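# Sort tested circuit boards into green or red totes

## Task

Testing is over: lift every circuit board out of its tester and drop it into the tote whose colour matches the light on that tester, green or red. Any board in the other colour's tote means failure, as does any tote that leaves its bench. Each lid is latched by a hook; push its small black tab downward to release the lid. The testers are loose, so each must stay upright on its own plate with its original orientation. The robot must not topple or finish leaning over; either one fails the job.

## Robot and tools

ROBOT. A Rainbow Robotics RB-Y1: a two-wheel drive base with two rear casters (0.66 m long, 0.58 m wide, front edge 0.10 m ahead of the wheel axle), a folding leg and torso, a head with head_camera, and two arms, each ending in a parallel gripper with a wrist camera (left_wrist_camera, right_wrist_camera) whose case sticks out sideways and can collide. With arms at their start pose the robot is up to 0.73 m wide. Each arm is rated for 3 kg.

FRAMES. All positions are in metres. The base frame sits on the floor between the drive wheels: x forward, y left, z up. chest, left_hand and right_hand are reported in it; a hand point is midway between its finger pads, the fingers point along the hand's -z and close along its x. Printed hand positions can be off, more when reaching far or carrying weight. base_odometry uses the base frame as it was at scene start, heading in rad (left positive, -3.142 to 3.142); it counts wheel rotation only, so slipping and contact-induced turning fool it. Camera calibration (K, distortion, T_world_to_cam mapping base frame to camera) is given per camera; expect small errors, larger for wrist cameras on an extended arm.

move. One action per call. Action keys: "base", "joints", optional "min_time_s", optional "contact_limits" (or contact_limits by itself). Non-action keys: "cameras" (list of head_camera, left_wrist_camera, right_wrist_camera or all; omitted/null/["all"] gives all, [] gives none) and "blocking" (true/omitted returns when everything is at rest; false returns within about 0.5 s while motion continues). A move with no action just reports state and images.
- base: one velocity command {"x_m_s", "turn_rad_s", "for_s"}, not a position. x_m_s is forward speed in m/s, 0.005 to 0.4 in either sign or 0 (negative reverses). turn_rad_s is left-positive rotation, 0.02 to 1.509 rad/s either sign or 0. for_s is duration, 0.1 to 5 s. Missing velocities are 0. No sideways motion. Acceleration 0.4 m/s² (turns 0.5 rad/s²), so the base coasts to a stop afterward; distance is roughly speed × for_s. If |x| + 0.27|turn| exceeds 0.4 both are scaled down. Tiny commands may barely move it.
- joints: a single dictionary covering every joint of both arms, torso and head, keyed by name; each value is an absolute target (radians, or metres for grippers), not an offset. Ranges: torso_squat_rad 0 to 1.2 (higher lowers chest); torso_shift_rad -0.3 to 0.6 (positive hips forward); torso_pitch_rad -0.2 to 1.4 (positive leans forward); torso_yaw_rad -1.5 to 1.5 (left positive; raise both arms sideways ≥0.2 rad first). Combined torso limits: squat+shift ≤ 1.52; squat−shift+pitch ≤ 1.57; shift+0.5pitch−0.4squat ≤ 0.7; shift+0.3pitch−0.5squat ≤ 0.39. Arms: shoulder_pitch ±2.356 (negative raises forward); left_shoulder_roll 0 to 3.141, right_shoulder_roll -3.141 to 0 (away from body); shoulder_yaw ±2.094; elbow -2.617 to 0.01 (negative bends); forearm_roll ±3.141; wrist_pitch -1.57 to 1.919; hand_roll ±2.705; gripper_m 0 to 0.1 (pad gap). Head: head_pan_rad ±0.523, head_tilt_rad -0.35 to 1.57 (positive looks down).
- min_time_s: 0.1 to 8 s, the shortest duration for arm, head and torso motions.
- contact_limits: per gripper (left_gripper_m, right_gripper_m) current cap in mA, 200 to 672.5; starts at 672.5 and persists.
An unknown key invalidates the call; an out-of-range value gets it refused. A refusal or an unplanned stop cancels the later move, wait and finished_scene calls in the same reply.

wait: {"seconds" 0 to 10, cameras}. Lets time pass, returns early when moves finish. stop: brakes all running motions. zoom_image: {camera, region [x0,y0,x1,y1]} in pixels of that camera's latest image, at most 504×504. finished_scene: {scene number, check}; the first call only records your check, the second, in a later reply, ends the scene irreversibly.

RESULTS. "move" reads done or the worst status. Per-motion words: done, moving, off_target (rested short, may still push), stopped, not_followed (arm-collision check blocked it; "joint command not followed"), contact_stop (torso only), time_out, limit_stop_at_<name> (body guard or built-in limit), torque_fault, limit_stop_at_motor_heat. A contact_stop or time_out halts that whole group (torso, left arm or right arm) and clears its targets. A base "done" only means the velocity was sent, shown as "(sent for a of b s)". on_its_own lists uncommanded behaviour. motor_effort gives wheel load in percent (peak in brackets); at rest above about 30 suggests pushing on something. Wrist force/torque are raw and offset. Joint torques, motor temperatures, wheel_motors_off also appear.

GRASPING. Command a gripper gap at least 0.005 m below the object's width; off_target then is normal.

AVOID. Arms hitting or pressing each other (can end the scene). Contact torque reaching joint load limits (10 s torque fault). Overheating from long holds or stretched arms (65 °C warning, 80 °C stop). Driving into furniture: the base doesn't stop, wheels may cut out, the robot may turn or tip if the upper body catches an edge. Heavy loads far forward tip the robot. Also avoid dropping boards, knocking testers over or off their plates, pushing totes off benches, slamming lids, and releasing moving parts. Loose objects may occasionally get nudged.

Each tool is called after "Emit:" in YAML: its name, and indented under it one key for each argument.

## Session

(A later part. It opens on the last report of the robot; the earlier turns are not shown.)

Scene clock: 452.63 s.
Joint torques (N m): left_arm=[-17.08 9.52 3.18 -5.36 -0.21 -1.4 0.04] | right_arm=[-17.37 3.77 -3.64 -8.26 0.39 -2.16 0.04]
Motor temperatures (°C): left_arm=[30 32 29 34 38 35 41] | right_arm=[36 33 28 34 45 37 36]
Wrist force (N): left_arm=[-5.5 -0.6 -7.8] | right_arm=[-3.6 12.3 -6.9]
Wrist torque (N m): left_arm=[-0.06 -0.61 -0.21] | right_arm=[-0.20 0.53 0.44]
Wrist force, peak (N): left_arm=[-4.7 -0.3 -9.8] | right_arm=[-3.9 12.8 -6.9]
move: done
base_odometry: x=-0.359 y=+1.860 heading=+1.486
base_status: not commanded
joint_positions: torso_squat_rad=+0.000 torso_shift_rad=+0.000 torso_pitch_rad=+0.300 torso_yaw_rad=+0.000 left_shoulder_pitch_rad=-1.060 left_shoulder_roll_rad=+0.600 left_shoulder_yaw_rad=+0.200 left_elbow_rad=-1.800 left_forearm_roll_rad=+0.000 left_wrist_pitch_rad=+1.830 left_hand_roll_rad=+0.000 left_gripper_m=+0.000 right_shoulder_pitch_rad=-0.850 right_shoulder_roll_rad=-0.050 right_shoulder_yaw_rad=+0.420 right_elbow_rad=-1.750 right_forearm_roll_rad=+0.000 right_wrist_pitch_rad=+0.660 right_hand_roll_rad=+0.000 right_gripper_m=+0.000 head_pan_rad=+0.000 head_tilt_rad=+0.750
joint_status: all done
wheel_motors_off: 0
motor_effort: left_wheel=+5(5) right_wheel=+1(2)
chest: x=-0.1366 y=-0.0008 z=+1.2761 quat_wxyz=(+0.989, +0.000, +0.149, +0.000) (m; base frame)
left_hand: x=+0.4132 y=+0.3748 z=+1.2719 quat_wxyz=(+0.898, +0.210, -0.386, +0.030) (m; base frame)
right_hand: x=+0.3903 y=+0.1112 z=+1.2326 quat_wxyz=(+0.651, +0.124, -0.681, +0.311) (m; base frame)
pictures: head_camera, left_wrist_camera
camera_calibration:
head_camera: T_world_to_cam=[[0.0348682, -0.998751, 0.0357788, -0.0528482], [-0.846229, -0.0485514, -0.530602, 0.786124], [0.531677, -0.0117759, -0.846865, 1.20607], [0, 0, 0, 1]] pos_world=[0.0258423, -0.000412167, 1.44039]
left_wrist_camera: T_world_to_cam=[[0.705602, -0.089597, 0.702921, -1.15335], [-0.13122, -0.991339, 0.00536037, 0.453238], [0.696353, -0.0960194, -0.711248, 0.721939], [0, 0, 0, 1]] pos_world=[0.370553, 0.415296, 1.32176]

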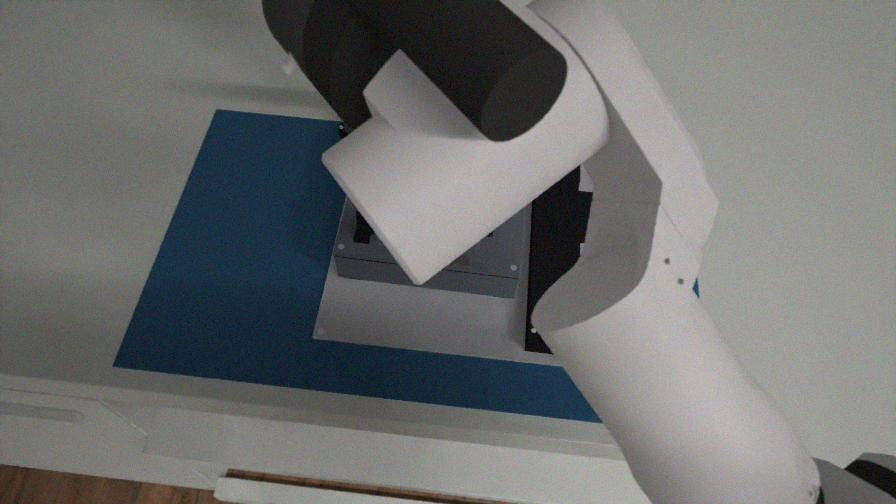

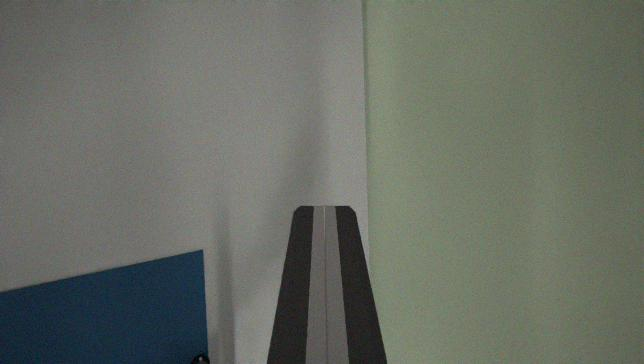

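Emit:
move:
  joints: {"right_shoulder_yaw_rad":-0.2}
  min_time_s: 1.2
  cameras: ["head_camera","left_wrist_camera"]

Scene clock: 462.47 s.
Joint torques (N m): left_arm=[-17.1 9.45 3.22 -5.38 -0.36 -1.35 0.09] | right_arm=[-18.81 -3.06 0.06 -8.05 -0.04 -2.28 -0.04]
Motor temperatures (°C): left_arm=[30 32 29 34 38 35 41] | right_arm=[36 33 28 34 45 37 36]
Wrist force (N): left_arm=[-5.4 -0.6 -8.0] | right_arm=[-4.0 10.8 -6.2]
Wrist torque (N m): left_arm=[-0.05 -0.58 -0.21] | right_arm=[-0.15 0.51 0.47]
Wrist force, peak (N): left_arm=[-5.8 -0.6 -8.1] | right_arm=[-3.5 13.1 -7.0]
move: done
base_odometry: x=-0.359 y=+1.860 heading=+1.486
base_status: not commanded
joint_positions: torso_squat_rad=+0.000 torso_shift_rad=+0.000 torso_pitch_rad=+0.300 torso_yaw_rad=+0.000 left_shoulder_pitch_rad=-1.060 left_shoulder_roll_rad=+0.600 left_shoulder_yaw_rad=+0.200 left_elbow_rad=-1.800 left_forearm_roll_rad=+0.000 left_wrist_pitch_rad=+1.830 left_hand_roll_rad=+0.000 left_gripper_m=+0.000 right_shoulder_pitch_rad=-0.850 right_shoulder_roll_rad=-0.050 right_shoulder_yaw_rad=-0.200 right_elbow_rad=-1.750 right_forearm_roll_rad=+0.000 right_wrist_pitch_rad=+0.660 right_hand_roll_rad=+0.000 right_gripper_m=+0.000 head_pan_rad=+0.000 head_tilt_rad=+0.750
joint_status: all done
wheel_motors_off: 0
motor_effort: left_wheel=+3(6) right_wheel=+2(2)
chest: x=-0.1366 y=-0.0008 z=+1.2761 quat_wxyz=(+0.989, +0.000, +0.149, +0.000) (m; base frame)
left_hand: x=+0.4132 y=+0.3748 z=+1.2719 quat_wxyz=(+0.898, +0.210, -0.386, +0.030) (m; base frame)
right_hand: x=+0.4940 y=-0.1687 z=+1.2699 quat_wxyz=(+0.698, +0.038, -0.715, +0.020) (m; base frame)
pictures: head_camera, left_wrist_camera
camera_calibration:
head_camera: T_world_to_cam=[[0.0348583, -0.998752, 0.0357744, -0.0528502], [-0.846228, -0.0485408, -0.530605, 0.786125], [0.531679, -0.0117773, -0.846864, 1.20607], [0, 0, 0, 1]] pos_world=[0.0258389, -0.000420752, 1.44039]
left_wrist_camera: T_world_to_cam=[[0.7056, -0.0896092, 0.702922, -1.15335], [-0.131237, -0.991337, 0.00536004, 0.453231], [0.696352, -0.0960312, -0.711247, 0.721942], [0, 0, 0, 1]] pos_world=[0.370555, 0.415283, 1.32176]

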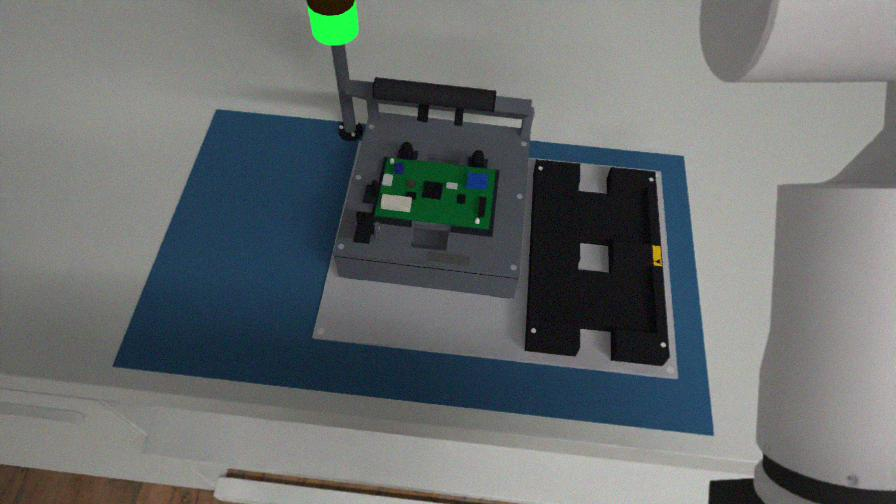

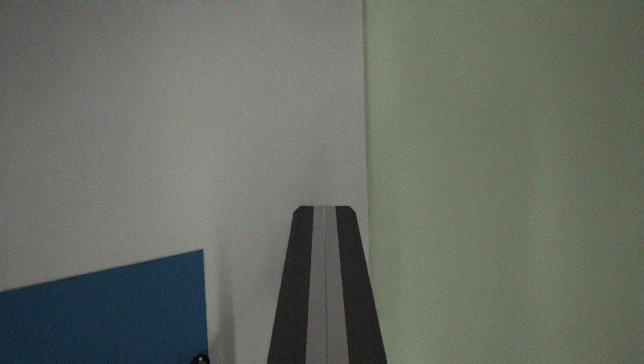

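Emit:
zoom_image:
  camera: "head_camera"
  region: [330, 110, 540, 290]

Scaled by 2.400 from the camera's 896x504 image, which has a finer 1280x720 frame.

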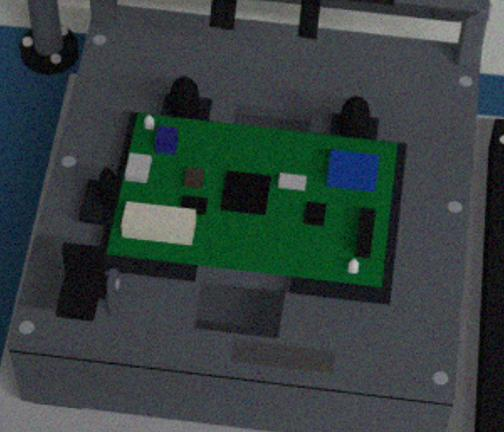

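Emit:
move:
  base: {"x_m_s":0.1,"for_s":0.8}
  joints: {"torso_pitch_rad":0.4,"right_shoulder_pitch_rad":-1.2,"right_elbow_rad":-1.45,"right_shoulder_yaw_rad":0.3,"right_wrist_pitch_rad":1.9,"right_hand_roll_rad":-0.6,"right_gripper_m":0.1}

Scene clock: 492.57 s.
Joint torques (N m): left_arm=[-16.44 9.68 3.24 -5.69 -0.4 -1.24 0.08] | right_arm=[-18.23 0.14 -2.4 -6.61 0.38 -0.66 0.41]
Motor temperatures (°C): left_arm=[30 32 29 34 38 35 41] | right_arm=[36 33 28 34 45 37 36]
Wrist force (N): left_arm=[-5.0 -0.9 -8.2] | right_arm=[0.5 11.5 -11.9]
Wrist torque (N m): left_arm=[-0.04 -0.57 -0.21] | right_arm=[-0.11 0.77 0.49]
Wrist force, peak (N): left_arm=[-5.2 -1.0 -8.6] | right_arm=[-0.5 11.7 -12.6]
move: done
base_odometry: x=-0.352 y=+1.940 heading=+1.485
base_status: done (sent for 0.8 of 0.8 s)
joint_positions: torso_squat_rad=+0.000 torso_shift_rad=+0.000 torso_pitch_rad=+0.400 torso_yaw_rad=+0.000 left_shoulder_pitch_rad=-1.060 left_shoulder_roll_rad=+0.600 left_shoulder_yaw_rad=+0.200 left_elbow_rad=-1.800 left_forearm_roll_rad=+0.000 left_wrist_pitch_rad=+1.830 left_hand_roll_rad=+0.000 left_gripper_m=+0.000 right_shoulder_pitch_rad=-1.200 right_shoulder_roll_rad=-0.050 right_shoulder_yaw_rad=+0.300 right_elbow_rad=-1.450 right_forearm_roll_rad=+0.000 right_wrist_pitch_rad=+1.900 right_hand_roll_rad=-0.600 right_gripper_m=+0.099 head_pan_rad=+0.000 head_tilt_rad=+0.750
joint_status: all done
wheel_motors_off: 0
motor_effort: left_wheel=-5(32) right_wheel=+1(32)
chest: x=-0.1075 y=-0.0007 z=+1.2655 quat_wxyz=(+0.980, +0.000, +0.199, +0.000) (m; base frame)
left_hand: x=+0.4391 y=+0.3749 z=+1.2063 quat_wxyz=(+0.916, +0.211, -0.340, +0.019) (m; base frame)
right_hand: x=+0.3791 y=-0.0290 z=+1.0461 quat_wxyz=(+0.982, -0.057, -0.179, +0.008) (m; base frame)
pictures: head_camera, left_wrist_camera, right_wrist_camera
camera_calibration:
head_camera: T_world_to_cam=[[0.0383111, -0.998749, 0.0321439, -0.0484921], [-0.895017, -0.0486018, -0.443376, 0.689497], [0.444384, -0.0117831, -0.895759, 1.2341], [0, 0, 0, 1]] pos_world=[0.0705567, -0.000379111, 1.41272]
left_wrist_camera: T_world_to_cam=[[0.772322, -0.0895591, 0.628886, -1.06554], [-0.129999, -0.991342, 0.0184735, 0.440678], [0.621787, -0.0960223, -0.777278, 0.769667], [0, 0, 0, 1]] pos_world=[0.401662, 0.415339, 1.26021]
right_wrist_camera: T_world_to_cam=[[-0.929066, -0.0187624, -0.369438, 0.74062], [-0.14353, 0.938754, 0.313274, -0.212884], [0.340934, 0.344078, -0.874857, 0.867631], [0, 0, 0, 1]] pos_world=[0.361725, -0.084791, 1.09936]

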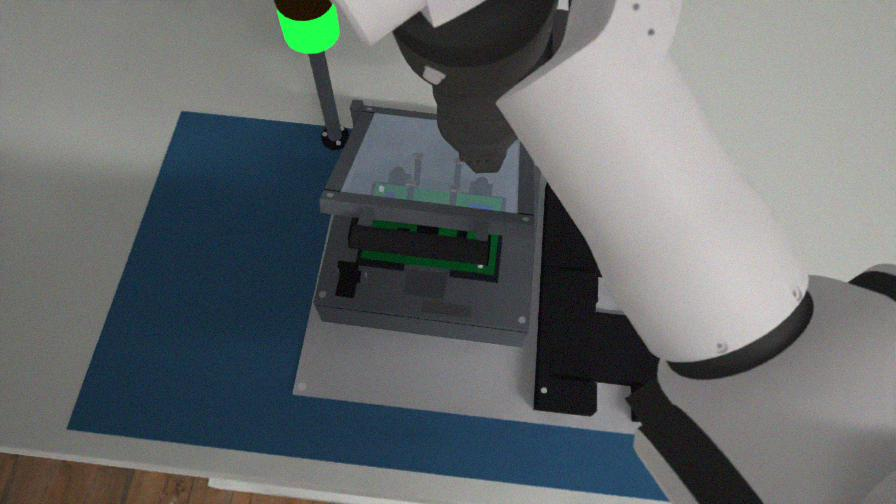

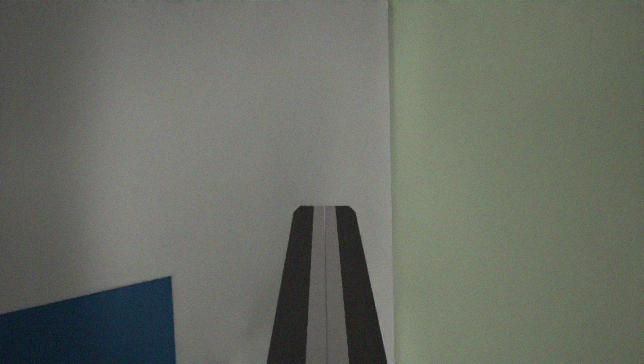

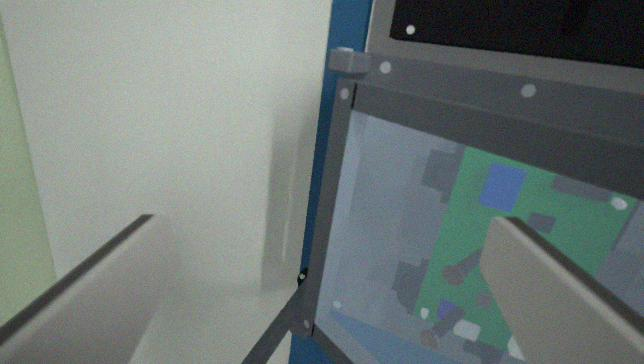

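Emit:
move:
  cameras: ["head_camera","right_wrist_camera"]

Emit:
zoom_image:
  camera: "head_camera"
  region: [260, 90, 600, 400]

Scene clock: 528.37 s.
Joint torques (N m): left_arm=[-16.56 9.77 3.29 -5.74 -0.37 -1.24 0.05] | right_arm=[-18.21 0.25 -2.42 -6.49 0.42 -0.59 0.4]
Motor temperatures (°C): left_arm=[30 32 29 33 38 35 41] | right_arm=[36 33 28 33 45 36 36]
Wrist force (N): left_arm=[-5.0 -0.8 -8.2] | right_arm=[0.6 11.5 -11.8]
Wrist torque (N m): left_arm=[-0.04 -0.57 -0.21] | right_arm=[-0.10 0.78 0.51]
Wrist force, peak (N): left_arm=[-5.4 -0.8 -8.5] | right_arm=[0.7 11.4 -12.5]
base_odometry: x=-0.352 y=+1.940 heading=+1.485
base_status: done (sent for 0.8 of 0.8 s)
joint_positions: torso_squat_rad=+0.000 torso_shift_rad=+0.000 torso_pitch_rad=+0.400 torso_yaw_rad=+0.000 left_shoulder_pitch_rad=-1.060 left_shoulder_roll_rad=+0.600 left_shoulder_yaw_rad=+0.200 left_elbow_rad=-1.800 left_forearm_roll_rad=+0.000 left_wrist_pitch_rad=+1.830 left_hand_roll_rad=+0.000 left_gripper_m=+0.000 right_shoulder_pitch_rad=-1.200 right_shoulder_roll_rad=-0.050 right_shoulder_yaw_rad=+0.300 right_elbow_rad=-1.450 right_forearm_roll_rad=+0.000 right_wrist_pitch_rad=+1.900 right_hand_roll_rad=-0.600 right_gripper_m=+0.099 head_pan_rad=+0.000 head_tilt_rad=+0.750
joint_status: all done
wheel_motors_off: 0
motor_effort: left_wheel=-4(32) right_wheel=+1(32)
chest: x=-0.1075 y=-0.0007 z=+1.2655 quat_wxyz=(+0.980, +0.000, +0.199, +0.000) (m; base frame)
left_hand: x=+0.4391 y=+0.3749 z=+1.2063 quat_wxyz=(+0.916, +0.211, -0.340, +0.019) (m; base frame)
right_hand: x=+0.3791 y=-0.0290 z=+1.0461 quat_wxyz=(+0.982, -0.057, -0.179, +0.008) (m; base frame)
pictures: head_camera, right_wrist_camera
camera_calibration:
head_camera: T_world_to_cam=[[0.0383111, -0.998749, 0.032144, -0.048492], [-0.895017, -0.0486018, -0.443376, 0.689497], [0.444384, -0.0117832, -0.895759, 1.2341], [0, 0, 0, 1]] pos_world=[0.0705568, -0.000378968, 1.41272]
right_wrist_camera: T_world_to_cam=[[-0.929066, -0.018763, -0.369438, 0.74062], [-0.143531, 0.938753, 0.313274, -0.212884], [0.340933, 0.344078, -0.874857, 0.867631], [0, 0, 0, 1]] pos_world=[0.361725, -0.0847908, 1.09936]

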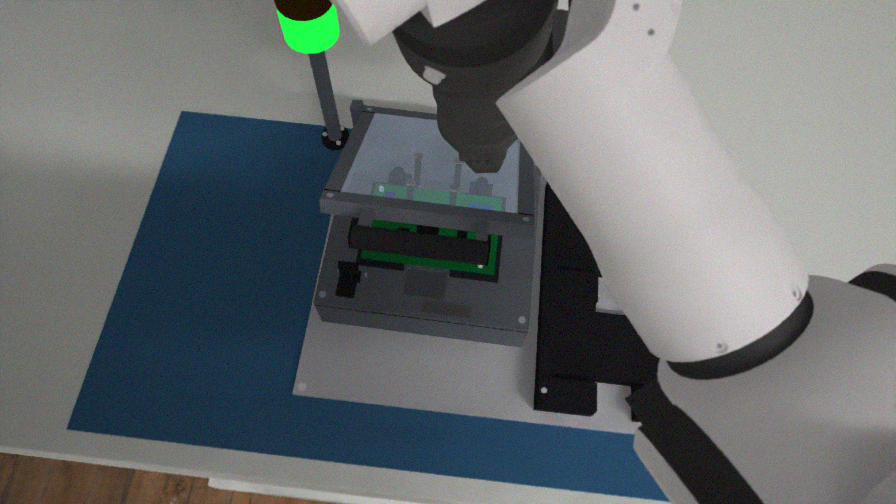

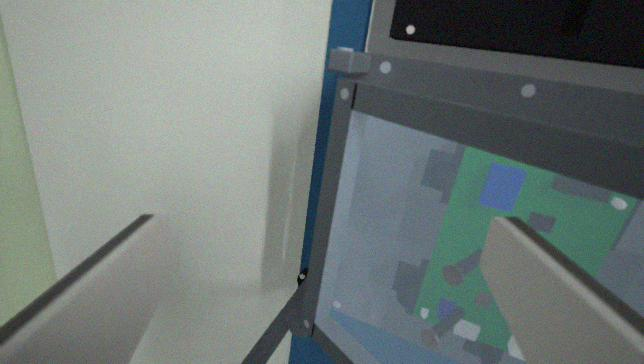

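Scaled by 1.482 from the camera's 896x504 image, which has a finer 1280x720 frame.

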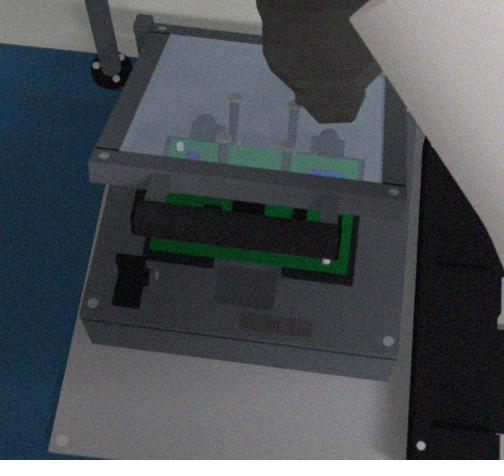

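Emit:
move:
  base: {"x_m_s":-0.1,"for_s":0.8}
  joints: {"torso_pitch_rad":0.3,"right_elbow_rad":-2.0,"right_gripper_m":0}
  cameras: []

Emit:
move:
  joints: {"right_shoulder_pitch_rad":0.04,"right_shoulder_yaw_rad":0,"right_elbow_rad":-2.045,"right_wrist_pitch_rad":0.6,"right_hand_roll_rad":0}
  cameras: ["head_camera"]

Emit:
move:
  joints: {"right_shoulder_yaw_rad":0.48}
  cameras: []

Emit:
move:
  joints: {"right_shoulder_pitch_rad":-0.15,"right_shoulder_yaw_rad":0.42,"right_elbow_rad":-1.85,"right_wrist_pitch_rad":0.66}
  cameras: ["head_camera"]

Emit:
zoom_image:
  camera: "head_camera"
  region: [260, 30, 600, 400]

Scene clock: 541.47 s.
Joint torques (N m): left_arm=[-17.25 9.66 3.02 -5.44 -0.35 -1.38 0.02] | right_arm=[-16.99 -0.2 -3.21 -4.51 0.47 -1.54 0.42]
Motor temperatures (°C): left_arm=[30 32 29 33 38 35 41] | right_arm=[36 33 28 33 45 36 36]
Wrist force (N): left_arm=[-5.5 -0.7 -7.9] | right_arm=[-2.5 10.1 -10.5]
Wrist torque (N m): left_arm=[-0.05 -0.60 -0.20] | right_arm=[-0.06 0.61 0.48]
Wrist force, peak (N): left_arm=[-5.2 -1.0 -9.2] | right_arm=[0.1 11.1 -13.7]
move: done
base_odometry: x=-0.359 y=+1.860 heading=+1.485
base_status: done (sent for 0.8 of 0.8 s)
joint_positions: torso_squat_rad=+0.000 torso_shift_rad=+0.000 torso_pitch_rad=+0.300 torso_yaw_rad=+0.000 left_shoulder_pitch_rad=-1.060 left_shoulder_roll_rad=+0.600 left_shoulder_yaw_rad=+0.200 left_elbow_rad=-1.800 left_forearm_roll_rad=+0.000 left_wrist_pitch_rad=+1.830 left_hand_roll_rad=+0.000 left_gripper_m=+0.000 right_shoulder_pitch_rad=-1.200 right_shoulder_roll_rad=-0.050 right_shoulder_yaw_rad=+0.300 right_elbow_rad=-2.000 right_forearm_roll_rad=+0.000 right_wrist_pitch_rad=+1.900 right_hand_roll_rad=-0.600 right_gripper_m=+0.000 head_pan_rad=+0.000 head_tilt_rad=+0.750
joint_status: all done
wheel_motors_off: 0
motor_effort: left_wheel=-2(26) right_wheel=-1(25)
chest: x=-0.1367 y=-0.0008 z=+1.2761 quat_wxyz=(+0.989, +0.000, +0.149, +0.000) (m; base frame)
left_hand: x=+0.4131 y=+0.3748 z=+1.2719 quat_wxyz=(+0.898, +0.210, -0.386, +0.030) (m; base frame)
right_hand: x=+0.3407 y=+0.0209 z=+1.2636 quat_wxyz=(+0.893, +0.095, -0.437, +0.053) (m; base frame)
pictures: none
No camera images: "cameras" was empty.

Scene clock: 543.40 s.
Joint torques (N m): left_arm=[-17.44 9.81 3.2 -5.36 -0.35 -1.41 0.05] | right_arm=[-6.21 -0.66 -1.16 -9.99 0.16 -1.59 -0.07]
Motor temperatures (°C): left_arm=[30 32 29 33 38 35 41] | right_arm=[36 33 28 33 45 36 36]
Wrist force (N): left_arm=[-5.7 -0.5 -8.0] | right_arm=[-3.5 11.2 -9.5]
Wrist torque (N m): left_arm=[-0.09 -0.62 -0.20] | right_arm=[-0.14 0.52 0.48]
Wrist force, peak (N): left_arm=[-5.7 -0.7 -8.0] | right_arm=[-4.7 10.4 -10.0]
move: done
base_odometry: x=-0.359 y=+1.860 heading=+1.485
base_status: not commanded
joint_positions: torso_squat_rad=+0.000 torso_shift_rad=+0.000 torso_pitch_rad=+0.300 torso_yaw_rad=+0.000 left_shoulder_pitch_rad=-1.060 left_shoulder_roll_rad=+0.600 left_shoulder_yaw_rad=+0.200 left_elbow_rad=-1.800 left_forearm_roll_rad=+0.000 left_wrist_pitch_rad=+1.830 left_hand_roll_rad=+0.000 left_gripper_m=+0.000 right_shoulder_pitch_rad=+0.040 right_shoulder_roll_rad=-0.050 right_shoulder_yaw_rad=+0.000 right_elbow_rad=-2.045 right_forearm_roll_rad=+0.000 right_wrist_pitch_rad=+0.600 right_hand_roll_rad=+0.000 right_gripper_m=+0.000 head_pan_rad=+0.000 head_tilt_rad=+0.750
joint_status: all done
wheel_motors_off: 0
motor_effort: left_wheel=-1(2) right_wheel=-1(4)
chest: x=-0.1366 y=-0.0008 z=+1.2761 quat_wxyz=(+0.989, +0.000, +0.149, +0.000) (m; base frame)
left_hand: x=+0.4132 y=+0.3748 z=+1.2719 quat_wxyz=(+0.898, +0.210, -0.386, +0.030) (m; base frame)
right_hand: x=+0.2888 y=-0.2382 z=+0.9831 quat_wxyz=(+0.850, -0.021, -0.526, +0.015) (m; base frame)
pictures: head_camera
camera_calibration:
head_camera: T_world_to_cam=[[0.0348156, -0.998753, 0.0357834, -0.0528687], [-0.846224, -0.0485095, -0.530614, 0.786138], [0.531688, -0.0118071, -0.846858, 1.20607], [0, 0, 0, 1]] pos_world=[0.0258381, -0.000427393, 1.4404]

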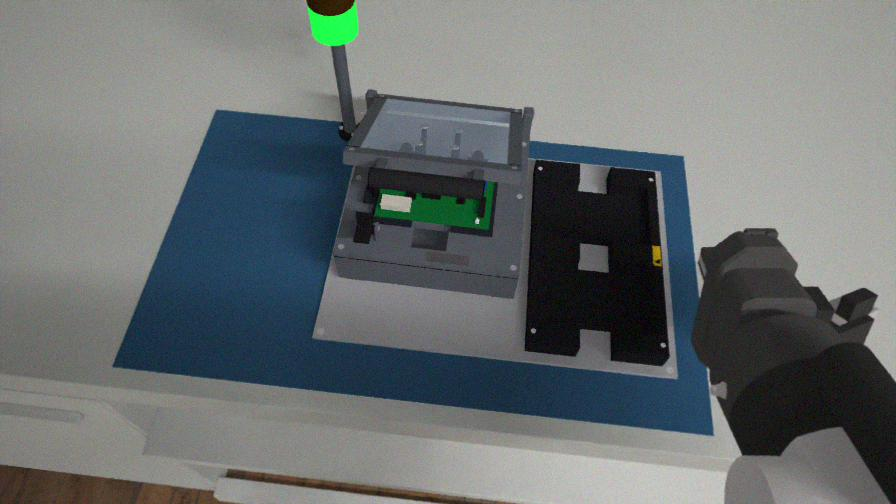

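Scene clock: 544.50 s.
Joint torques (N m): left_arm=[-17.33 9.84 2.92 -5.33 -0.39 -1.39 0.1] | right_arm=[-5.53 4.74 0.74 -9.69 -0.18 -1.68 -0.11]
Motor temperatures (°C): left_arm=[30 32 29 33 38 35 41] | right_arm=[36 33 28 33 45 36 36]
Wrist force (N): left_arm=[-5.5 -0.5 -7.7] | right_arm=[-3.8 10.0 -8.9]
Wrist torque (N m): left_arm=[-0.06 -0.62 -0.20] | right_arm=[-0.06 0.48 0.47]
Wrist force, peak (N): left_arm=[-5.7 -0.6 -7.9] | right_arm=[-3.2 11.5 -9.3]
move: done
base_odometry: x=-0.359 y=+1.860 heading=+1.485
base_status: not commanded
joint_positions: torso_squat_rad=+0.000 torso_shift_rad=+0.000 torso_pitch_rad=+0.300 torso_yaw_rad=+0.000 left_shoulder_pitch_rad=-1.060 left_shoulder_roll_rad=+0.600 left_shoulder_yaw_rad=+0.200 left_elbow_rad=-1.800 left_forearm_roll_rad=+0.000 left_wrist_pitch_rad=+1.830 left_hand_roll_rad=+0.000 left_gripper_m=+0.000 right_shoulder_pitch_rad=+0.040 right_shoulder_roll_rad=-0.050 right_shoulder_yaw_rad=+0.480 right_elbow_rad=-2.045 right_forearm_roll_rad=+0.000 right_wrist_pitch_rad=+0.600 right_hand_roll_rad=+0.000 right_gripper_m=+0.000 head_pan_rad=+0.000 head_tilt_rad=+0.750
joint_status: all done
wheel_motors_off: 0
motor_effort: left_wheel=-1(2) right_wheel=-3(5)
chest: x=-0.1366 y=-0.0008 z=+1.2761 quat_wxyz=(+0.989, +0.000, +0.149, +0.000) (m; base frame)
left_hand: x=+0.4132 y=+0.3748 z=+1.2719 quat_wxyz=(+0.898, +0.210, -0.386, +0.030) (m; base frame)
right_hand: x=+0.2346 y=-0.0060 z=+0.9902 quat_wxyz=(+0.830, +0.165, -0.506, +0.164) (m; base frame)
pictures: none
No camera images: "cameras" was empty.

Scene clock: 545.33 s.
Joint torques (N m): left_arm=[-17.15 9.78 3.28 -5.31 -0.4 -1.42 -0.01] | right_arm=[-6.82 4.92 -0.47 -9.2 -0.03 -1.69 0.05]
Motor temperatures (°C): left_arm=[30 32 29 33 38 35 41] | right_arm=[36 33 28 33 45 36 36]
Wrist force (N): left_arm=[-5.6 -0.7 -7.7] | right_arm=[-3.4 10.5 -9.6]
Wrist torque (N m): left_arm=[-0.07 -0.62 -0.21] | right_arm=[-0.09 0.52 0.48]
Wrist force, peak (N): left_arm=[-5.6 -0.8 -8.1] | right_arm=[-3.0 10.8 -10.4]
move: done
base_odometry: x=-0.359 y=+1.860 heading=+1.485
base_status: not commanded
joint_positions: torso_squat_rad=+0.000 torso_shift_rad=+0.000 torso_pitch_rad=+0.300 torso_yaw_rad=+0.000 left_shoulder_pitch_rad=-1.060 left_shoulder_roll_rad=+0.600 left_shoulder_yaw_rad=+0.200 left_elbow_rad=-1.800 left_forearm_roll_rad=+0.000 left_wrist_pitch_rad=+1.830 left_hand_roll_rad=+0.000 left_gripper_m=+0.000 right_shoulder_pitch_rad=-0.150 right_shoulder_roll_rad=-0.050 right_shoulder_yaw_rad=+0.420 right_elbow_rad=-1.850 right_forearm_roll_rad=+0.000 right_wrist_pitch_rad=+0.660 right_hand_roll_rad=+0.000 right_gripper_m=+0.000 head_pan_rad=+0.000 head_tilt_rad=+0.750
joint_status: all done
wheel_motors_off: 0
motor_effort: left_wheel=-1(3) right_wheel=-5(5)
chest: x=-0.1366 y=-0.0008 z=+1.2761 quat_wxyz=(+0.989, +0.000, +0.149, +0.000) (m; base frame)
left_hand: x=+0.4132 y=+0.3748 z=+1.2718 quat_wxyz=(+0.898, +0.210, -0.386, +0.030) (m; base frame)
right_hand: x=+0.2753 y=-0.0087 z=+0.9564 quat_wxyz=(+0.848, +0.128, -0.476, +0.196) (m; base frame)
pictures: head_camera
camera_calibration:
head_camera: T_world_to_cam=[[0.0348454, -0.998753, 0.0357648, -0.0528481], [-0.84625, -0.0485242, -0.530572, 0.786106], [0.531645, -0.011778, -0.846885, 1.20607], [0, 0, 0, 1]] pos_world=[0.0258802, -0.000431762, 1.44038]

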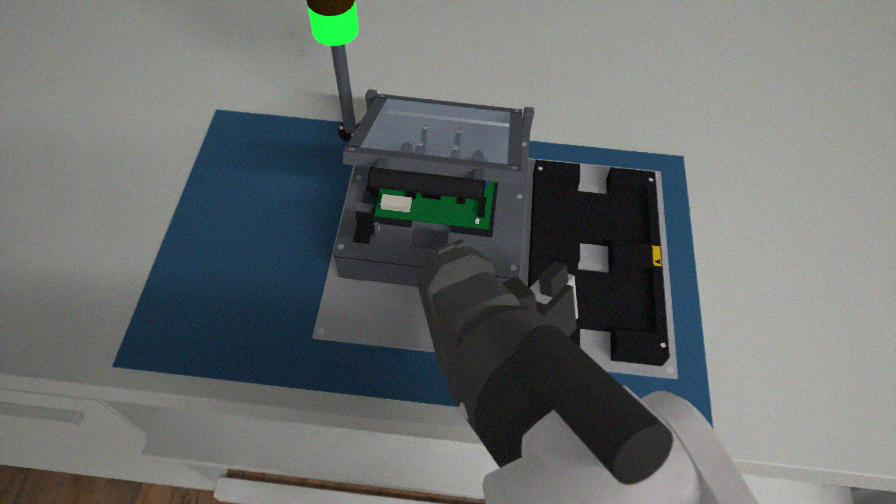

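Scaled by 1.362 from the camera's 896x504 image, which has a finer 1280x720 frame.

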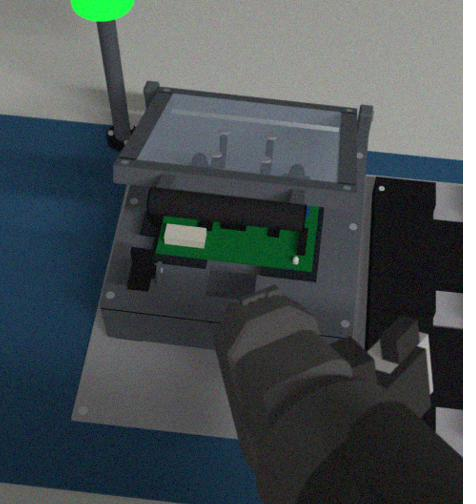

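Emit:
move:
  joints: {"right_shoulder_pitch_rad":-0.29,"right_elbow_rad":-1.77}
  cameras: ["head_camera"]

Emit:
move:
  joints: {"right_shoulder_pitch_rad":-0.36,"right_elbow_rad":-1.86}
  min_time_s: 1
  cameras: []

Emit:
move:
  joints: {"right_shoulder_pitch_rad":-0.6,"right_elbow_rad":-1.86}
  min_time_s: 1.2
  cameras: ["head_camera"]

Emit:
move:
  joints: {"right_shoulder_pitch_rad":-0.85,"right_elbow_rad":-1.75}
  min_time_s: 1.5
  cameras: ["head_camera"]

Scene clock: 558.13 s.
Joint torques (N m): left_arm=[-17.49 10.1 3.2 -5.39 -0.36 -1.42 0.09] | right_arm=[-8.8 4.75 -1.08 -9.04 0.03 -1.83 -0.06]
Motor temperatures (°C): left_arm=[30 32 29 33 38 35 41] | right_arm=[36 33 28 33 45 36 36]
Wrist force (N): left_arm=[-5.7 -0.7 -7.7] | right_arm=[-3.2 11.0 -9.7]
Wrist torque (N m): left_arm=[-0.04 -0.63 -0.20] | right_arm=[-0.13 0.54 0.48]
Wrist force, peak (N): left_arm=[-5.4 -0.9 -8.2] | right_arm=[-3.3 11.3 -9.6]
move: done
base_odometry: x=-0.359 y=+1.860 heading=+1.485
base_status: not commanded
joint_positions: torso_squat_rad=+0.000 torso_shift_rad=+0.000 torso_pitch_rad=+0.300 torso_yaw_rad=+0.000 left_shoulder_pitch_rad=-1.060 left_shoulder_roll_rad=+0.600 left_shoulder_yaw_rad=+0.200 left_elbow_rad=-1.800 left_forearm_roll_rad=+0.000 left_wrist_pitch_rad=+1.830 left_hand_roll_rad=+0.000 left_gripper_m=+0.000 right_shoulder_pitch_rad=-0.290 right_shoulder_roll_rad=-0.050 right_shoulder_yaw_rad=+0.420 right_elbow_rad=-1.770 right_forearm_roll_rad=+0.000 right_wrist_pitch_rad=+0.660 right_hand_roll_rad=+0.000 right_gripper_m=+0.000 head_pan_rad=+0.000 head_tilt_rad=+0.750
joint_status: all done
wheel_motors_off: 0
motor_effort: left_wheel=-2(3) right_wheel=-3(5)
chest: x=-0.1366 y=-0.0008 z=+1.2761 quat_wxyz=(+0.989, +0.000, +0.149, +0.000) (m; base frame)
left_hand: x=+0.4132 y=+0.3748 z=+1.2718 quat_wxyz=(+0.898, +0.210, -0.386, +0.030) (m; base frame)
right_hand: x=+0.3083 y=+0.0113 z=+0.9762 quat_wxyz=(+0.829, +0.123, -0.496, +0.225) (m; base frame)
pictures: head_camera
camera_calibration:
head_camera: T_world_to_cam=[[0.0348421, -0.998753, 0.0357616, -0.0528449], [-0.846239, -0.04852, -0.53059, 0.786114], [0.531663, -0.011776, -0.846874, 1.20608], [0, 0, 0, 1]] pos_world=[0.0258551, -0.000433995, 1.44039]

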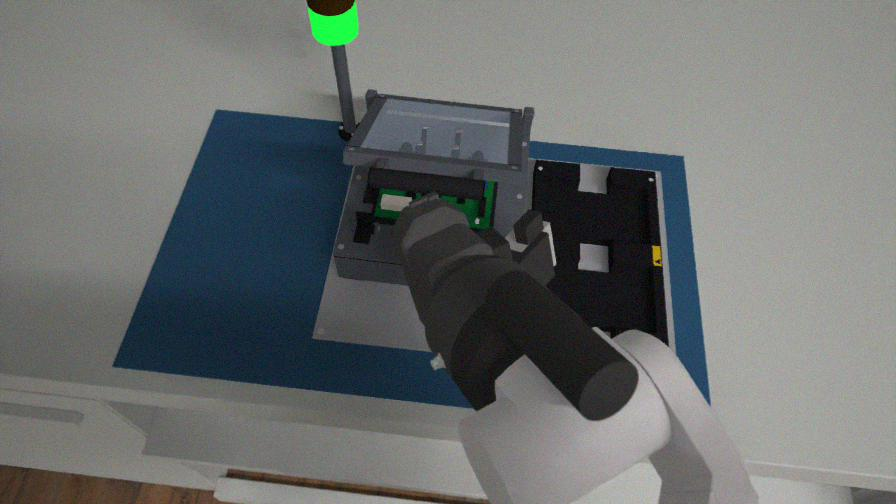

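Scene clock: 559.43 s.
Joint torques (N m): left_arm=[-17.34 9.85 3.09 -5.36 -0.39 -1.43 0.02] | right_arm=[-13.71 5.1 -1.26 -11.77 0 -2.72 -0.09]
Motor temperatures (°C): left_arm=[30 32 29 33 38 35 41] | right_arm=[36 33 28 33 45 37 36]
Wrist force (N): left_arm=[-5.6 -0.7 -7.7] | right_arm=[-7.4 11.5 -8.7]
Wrist torque (N m): left_arm=[-0.05 -0.60 -0.20] | right_arm=[-0.13 0.58 0.42]
Wrist force, peak (N): left_arm=[-5.6 -0.6 -8.1] | right_arm=[-8.7 11.5 -9.2]
move: done
base_odometry: x=-0.359 y=+1.860 heading=+1.485
base_status: not commanded
joint_positions: torso_squat_rad=+0.000 torso_shift_rad=+0.000 torso_pitch_rad=+0.300 torso_yaw_rad=+0.000 left_shoulder_pitch_rad=-1.060 left_shoulder_roll_rad=+0.600 left_shoulder_yaw_rad=+0.200 left_elbow_rad=-1.800 left_forearm_roll_rad=+0.000 left_wrist_pitch_rad=+1.830 left_hand_roll_rad=+0.000 left_gripper_m=+0.000 right_shoulder_pitch_rad=-0.359 right_shoulder_roll_rad=-0.050 right_shoulder_yaw_rad=+0.420 right_elbow_rad=-1.860 right_forearm_roll_rad=+0.000 right_wrist_pitch_rad=+0.660 right_hand_roll_rad=+0.000 right_gripper_m=+0.000 head_pan_rad=+0.000 head_tilt_rad=+0.750
joint_status: all done
wheel_motors_off: 0
motor_effort: left_wheel=-2(4) right_wheel=-3(6)
chest: x=-0.1366 y=-0.0008 z=+1.2761 quat_wxyz=(+0.989, +0.000, +0.149, +0.000) (m; base frame)
left_hand: x=+0.4132 y=+0.3748 z=+1.2718 quat_wxyz=(+0.898, +0.210, -0.386, +0.030) (m; base frame)
right_hand: x=+0.3293 y=+0.0275 z=+1.0475 quat_wxyz=(+0.786, +0.135, -0.558, +0.231) (m; base frame)
pictures: none
No camera images: "cameras" was empty.

Scene clock: 560.93 s.
Joint torques (N m): left_arm=[-17.39 9.7 3.14 -5.37 -0.39 -1.44 0.06] | right_arm=[-14.51 4.36 -2.47 -9.37 0.18 -2.26 -0.09]
Motor temperatures (°C): left_arm=[30 32 29 33 38 35 41] | right_arm=[36 33 28 33 45 37 36]
Wrist force (N): left_arm=[-5.8 -0.7 -7.8] | right_arm=[-3.8 11.7 -7.2]
Wrist torque (N m): left_arm=[-0.04 -0.64 -0.22] | right_arm=[-0.16 0.53 0.48]
Wrist force, peak (N): left_arm=[-5.7 -0.6 -7.9] | right_arm=[-8.3 11.6 -8.7]
move: done
base_odometry: x=-0.359 y=+1.860 heading=+1.485
base_status: not commanded
joint_positions: torso_squat_rad=+0.000 torso_shift_rad=+0.000 torso_pitch_rad=+0.300 torso_yaw_rad=+0.000 left_shoulder_pitch_rad=-1.060 left_shoulder_roll_rad=+0.600 left_shoulder_yaw_rad=+0.200 left_elbow_rad=-1.800 left_forearm_roll_rad=+0.000 left_wrist_pitch_rad=+1.830 left_hand_roll_rad=+0.000 left_gripper_m=+0.000 right_shoulder_pitch_rad=-0.600 right_shoulder_roll_rad=-0.050 right_shoulder_yaw_rad=+0.420 right_elbow_rad=-1.860 right_forearm_roll_rad=+0.000 right_wrist_pitch_rad=+0.660 right_hand_roll_rad=+0.000 right_gripper_m=+0.000 head_pan_rad=+0.000 head_tilt_rad=+0.750
joint_status: all done
wheel_motors_off: 0
motor_effort: left_wheel=-2(3) right_wheel=-5(5)
chest: x=-0.1366 y=-0.0008 z=+1.2761 quat_wxyz=(+0.989, +0.000, +0.149, +0.000) (m; base frame)
left_hand: x=+0.4132 y=+0.3748 z=+1.2718 quat_wxyz=(+0.898, +0.210, -0.386, +0.030) (m; base frame)
right_hand: x=+0.3647 y=+0.0699 z=+1.1589 quat_wxyz=(+0.706, +0.139, -0.640, +0.268) (m; base frame)
pictures: head_camera
camera_calibration:
head_camera: T_world_to_cam=[[0.0348424, -0.998753, 0.035761, -0.0528444], [-0.846248, -0.0485198, -0.530575, 0.786098], [0.531649, -0.0117761, -0.846883, 1.20608], [0, 0, 0, 1]] pos_world=[0.0258631, -0.000434183, 1.44038]

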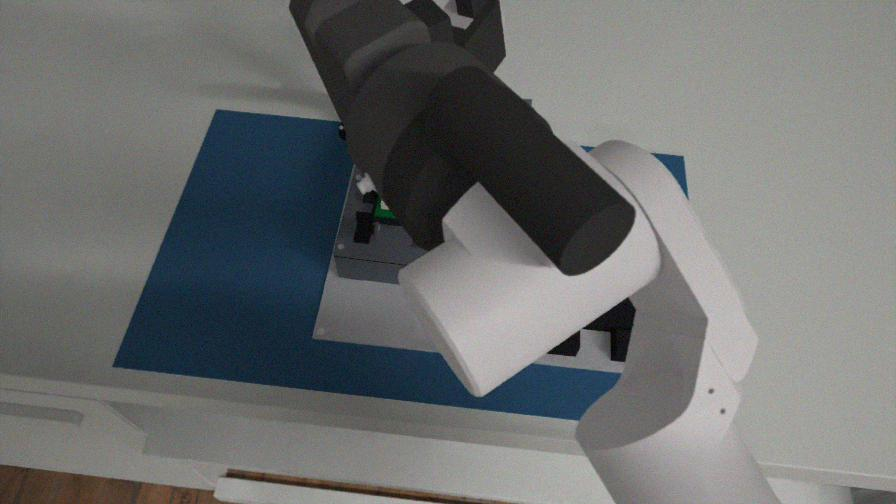

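Scene clock: 562.73 s.
Joint torques (N m): left_arm=[-17.43 9.73 3.18 -5.31 -0.42 -1.41 0] | right_arm=[-17.51 3.4 -3.35 -8.03 0.34 -2.22 -0.19]
Motor temperatures (°C): left_arm=[30 32 29 33 38 35 41] | right_arm=[36 33 28 33 45 37 36]
Wrist force (N): left_arm=[-5.5 -1.0 -7.7] | right_arm=[-3.7 12.6 -6.8]
Wrist torque (N m): left_arm=[-0.01 -0.61 -0.21] | right_arm=[-0.26 0.51 0.46]
Wrist force, peak (N): left_arm=[-5.7 -0.7 -8.0] | right_arm=[-3.8 12.6 -7.2]
move: done
base_odometry: x=-0.359 y=+1.860 heading=+1.485
base_status: not commanded
joint_positions: torso_squat_rad=+0.000 torso_shift_rad=+0.000 torso_pitch_rad=+0.300 torso_yaw_rad=+0.000 left_shoulder_pitch_rad=-1.060 left_shoulder_roll_rad=+0.600 left_shoulder_yaw_rad=+0.200 left_elbow_rad=-1.800 left_forearm_roll_rad=+0.000 left_wrist_pitch_rad=+1.830 left_hand_roll_rad=+0.000 left_gripper_m=+0.000 right_shoulder_pitch_rad=-0.850 right_shoulder_roll_rad=-0.050 right_shoulder_yaw_rad=+0.420 right_elbow_rad=-1.750 right_forearm_roll_rad=+0.000 right_wrist_pitch_rad=+0.660 right_hand_roll_rad=+0.000 right_gripper_m=+0.000 head_pan_rad=+0.000 head_tilt_rad=+0.750
joint_status: all done
wheel_motors_off: 0
motor_effort: left_wheel=-2(3) right_wheel=-5(5)
chest: x=-0.1366 y=-0.0008 z=+1.2761 quat_wxyz=(+0.989, +0.000, +0.149, +0.000) (m; base frame)
left_hand: x=+0.4132 y=+0.3748 z=+1.2718 quat_wxyz=(+0.898, +0.210, -0.386, +0.030) (m; base frame)
right_hand: x=+0.3904 y=+0.1112 z=+1.2327 quat_wxyz=(+0.651, +0.124, -0.681, +0.311) (m; base frame)
pictures: head_camera
camera_calibration:
head_camera: T_world_to_cam=[[0.0348425, -0.998753, 0.0357607, -0.0528441], [-0.846248, -0.0485197, -0.530576, 0.786098], [0.531649, -0.0117759, -0.846883, 1.20608], [0, 0, 0, 1]] pos_world=[0.0258629, -0.000434379, 1.44038]

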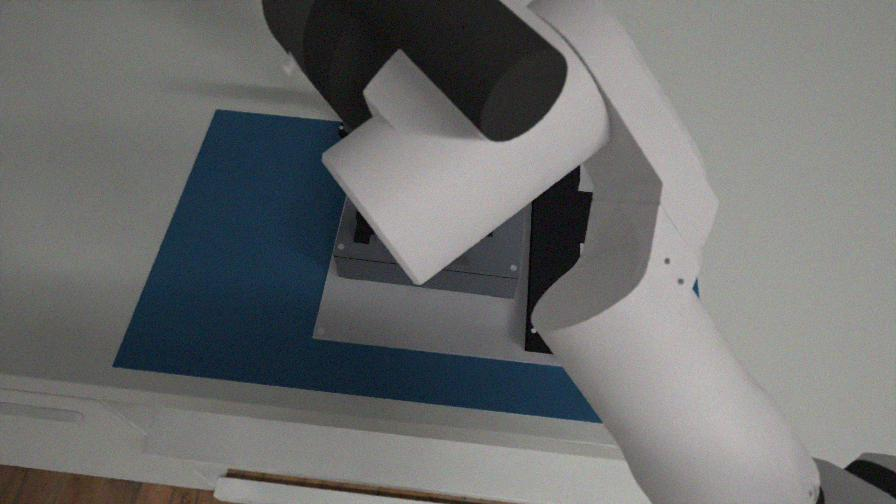

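Emit:
move:
  joints: {"right_shoulder_pitch_rad":-0.97,"right_elbow_rad":-1.65}
  min_time_s: 1
  cameras: []

Emit:
move:
  joints: {"right_shoulder_pitch_rad":-0.75,"right_elbow_rad":-2.3,"right_shoulder_yaw_rad":0}
  cameras: ["head_camera"]

Emit:
move:
  joints: {"right_shoulder_pitch_rad":-1.05,"right_elbow_rad":-2.0,"right_shoulder_yaw_rad":0.2,"right_wrist_pitch_rad":1.9,"right_hand_roll_rad":-0.6,"right_gripper_m":0.1,"torso_pitch_rad":0.5,"head_tilt_rad":0.65}
  cameras: ["head_camera","right_wrist_camera"]

Scene clock: 576.20 s.
Joint torques (N m): left_arm=[-17.18 9.86 3.33 -5.35 -0.37 -1.48 0.06] | right_arm=[-19.03 2.73 -4.06 -7.84 0.32 -2.18 0.03]
Motor temperatures (°C): left_arm=[30 32 29 33 38 35 41] | right_arm=[36 33 28 33 45 37 36]
Wrist force (N): left_arm=[-5.3 -0.7 -7.9] | right_arm=[-3.8 12.6 -6.6]
Wrist torque (N m): left_arm=[-0.04 -0.59 -0.20] | right_arm=[-0.23 0.51 0.47]
Wrist force, peak (N): left_arm=[-5.8 -0.8 -7.8] | right_arm=[-3.6 12.9 -7.3]
move: done
base_odometry: x=-0.359 y=+1.860 heading=+1.485
base_status: not commanded
joint_positions: torso_squat_rad=+0.000 torso_shift_rad=+0.000 torso_pitch_rad=+0.300 torso_yaw_rad=+0.000 left_shoulder_pitch_rad=-1.060 left_shoulder_roll_rad=+0.600 left_shoulder_yaw_rad=+0.200 left_elbow_rad=-1.800 left_forearm_roll_rad=+0.000 left_wrist_pitch_rad=+1.830 left_hand_roll_rad=+0.000 left_gripper_m=+0.000 right_shoulder_pitch_rad=-0.970 right_shoulder_roll_rad=-0.050 right_shoulder_yaw_rad=+0.420 right_elbow_rad=-1.650 right_forearm_roll_rad=+0.000 right_wrist_pitch_rad=+0.660 right_hand_roll_rad=+0.000 right_gripper_m=+0.000 head_pan_rad=+0.000 head_tilt_rad=+0.750
joint_status: all done
wheel_motors_off: 0
motor_effort: left_wheel=-3(3) right_wheel=-3(6)
chest: x=-0.1366 y=-0.0008 z=+1.2761 quat_wxyz=(+0.989, +0.000, +0.149, +0.000) (m; base frame)
left_hand: x=+0.4132 y=+0.3748 z=+1.2718 quat_wxyz=(+0.898, +0.210, -0.386, +0.030) (m; base frame)
right_hand: x=+0.4065 y=+0.1287 z=+1.2508 quat_wxyz=(+0.640, +0.107, -0.685, +0.331) (m; base frame)
pictures: none
No camera images: "cameras" was empty.

Scene clock: 577.67 s.
Joint torques (N m): left_arm=[-17.32 9.88 3.18 -5.49 -0.37 -1.5 0.03] | right_arm=[-13.55 -0.57 -0.52 -5.66 -0.08 -1.73 -0.01]
Motor temperatures (°C): left_arm=[30 32 29 33 38 35 41] | right_arm=[36 33 28 33 45 37 36]
Wrist force (N): left_arm=[-5.5 -0.8 -7.9] | right_arm=[-3.2 11.2 -3.5]
Wrist torque (N m): left_arm=[-0.03 -0.60 -0.20] | right_arm=[-0.19 0.55 0.44]
Wrist force, peak (N): left_arm=[-5.6 -0.7 -8.0] | right_arm=[-4.9 13.8 -7.2]
move: done
base_odometry: x=-0.359 y=+1.860 heading=+1.485
base_status: not commanded
joint_positions: torso_squat_rad=+0.000 torso_shift_rad=+0.000 torso_pitch_rad=+0.300 torso_yaw_rad=+0.000 left_shoulder_pitch_rad=-1.060 left_shoulder_roll_rad=+0.600 left_shoulder_yaw_rad=+0.200 left_elbow_rad=-1.800 left_forearm_roll_rad=+0.000 left_wrist_pitch_rad=+1.830 left_hand_roll_rad=+0.000 left_gripper_m=+0.000 right_shoulder_pitch_rad=-0.750 right_shoulder_roll_rad=-0.050 right_shoulder_yaw_rad=+0.000 right_elbow_rad=-2.300 right_forearm_roll_rad=+0.000 right_wrist_pitch_rad=+0.660 right_hand_roll_rad=+0.000 right_gripper_m=+0.000 head_pan_rad=+0.000 head_tilt_rad=+0.750
joint_status: all done
wheel_motors_off: 0
motor_effort: left_wheel=-2(4) right_wheel=-4(6)
chest: x=-0.1366 y=-0.0008 z=+1.2761 quat_wxyz=(+0.989, +0.000, +0.149, +0.000) (m; base frame)
left_hand: x=+0.4132 y=+0.3748 z=+1.2718 quat_wxyz=(+0.898, +0.210, -0.386, +0.030) (m; base frame)
right_hand: x=+0.3516 y=-0.1066 z=+1.4366 quat_wxyz=(+0.513, +0.083, -0.850, +0.085) (m; base frame)
pictures: head_camera
camera_calibration:
head_camera: T_world_to_cam=[[0.0348198, -0.998753, 0.035765, -0.0528509], [-0.846247, -0.0485028, -0.530578, 0.786099], [0.531651, -0.0117914, -0.846881, 1.20608], [0, 0, 0, 1]] pos_world=[0.0258591, -0.000435722, 1.44038]

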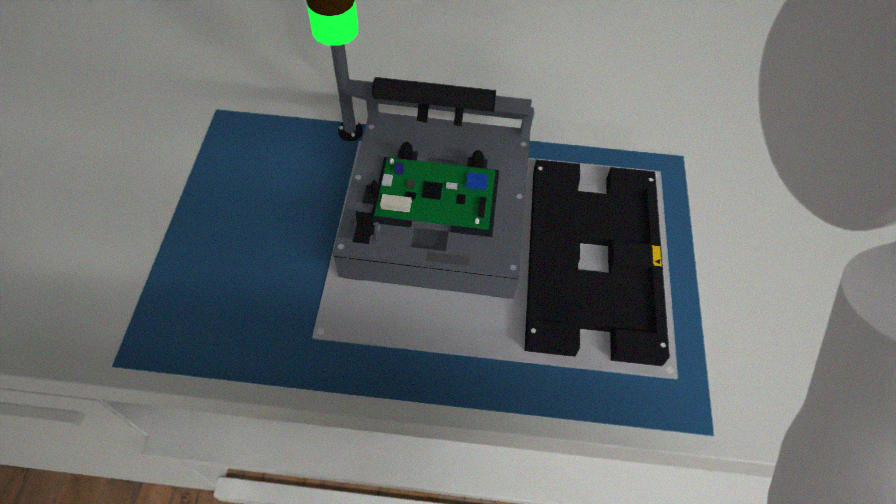

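Scene clock: 579.37 s.
Joint torques (N m): left_arm=[-15.92 10.31 3.8 -6.04 -0.47 -1.14 0.04] | right_arm=[-15.87 0.97 -0.98 -6.42 0.17 -1.33 0.4]
Motor temperatures (°C): left_arm=[30 32 29 33 38 35 41] | right_arm=[36 33 28 33 45 37 36]
Wrist force (N): left_arm=[-4.4 -0.8 -8.4] | right_arm=[-1.0 9.7 -11.7]
Wrist torque (N m): left_arm=[-0.06 -0.54 -0.22] | right_arm=[0.02 0.65 0.49]
Wrist force, peak (N): left_arm=[-5.0 -1.0 -8.9] | right_arm=[-0.7 9.8 -12.8]
move: done
base_odometry: x=-0.359 y=+1.860 heading=+1.485
base_status: not commanded
joint_positions: torso_squat_rad=+0.000 torso_shift_rad=+0.000 torso_pitch_rad=+0.500 torso_yaw_rad=+0.000 left_shoulder_pitch_rad=-1.060 left_shoulder_roll_rad=+0.600 left_shoulder_yaw_rad=+0.200 left_elbow_rad=-1.800 left_forearm_roll_rad=+0.000 left_wrist_pitch_rad=+1.830 left_hand_roll_rad=+0.000 left_gripper_m=+0.000 right_shoulder_pitch_rad=-1.050 right_shoulder_roll_rad=-0.050 right_shoulder_yaw_rad=+0.200 right_elbow_rad=-2.000 right_forearm_roll_rad=+0.000 right_wrist_pitch_rad=+1.900 right_hand_roll_rad=-0.600 right_gripper_m=+0.099 head_pan_rad=+0.000 head_tilt_rad=+0.650
joint_status: all done
wheel_motors_off: 0
motor_effort: left_wheel=-2(3) right_wheel=-6(6)
chest: x=-0.0797 y=-0.0008 z=+1.2521 quat_wxyz=(+0.969, +0.000, +0.247, +0.000) (m; base frame)
left_hand: x=+0.4583 y=+0.3749 z=+1.1386 quat_wxyz=(+0.932, +0.212, -0.294, +0.009) (m; base frame)
right_hand: x=+0.3816 y=-0.0283 z=+1.0849 quat_wxyz=(+0.955, +0.093, -0.278, -0.029) (m; base frame)
pictures: head_camera, right_wrist_camera
camera_calibration:
head_camera: T_world_to_cam=[[0.0382667, -0.998751, 0.0321319, -0.0494275], [-0.895037, -0.0485561, -0.443341, 0.718934], [0.444347, -0.011794, -0.895777, 1.19256], [0, 0, 0, 1]] pos_world=[0.115455, -0.000392114, 1.38859]
right_wrist_camera: T_world_to_cam=[[-0.833686, 0.130757, -0.536535, 0.906406], [-0.226149, 0.805525, 0.54771, -0.451936], [0.50381, 0.577955, -0.641984, 0.592298], [0, 0, 0, 1]] pos_world=[0.355048, -0.0967949, 1.11409]

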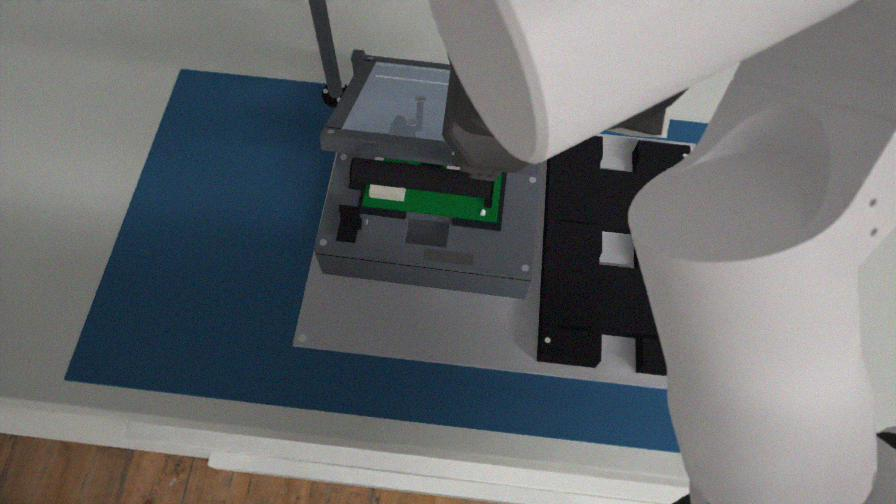

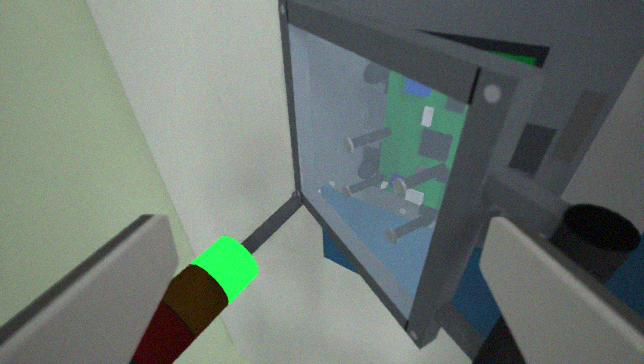

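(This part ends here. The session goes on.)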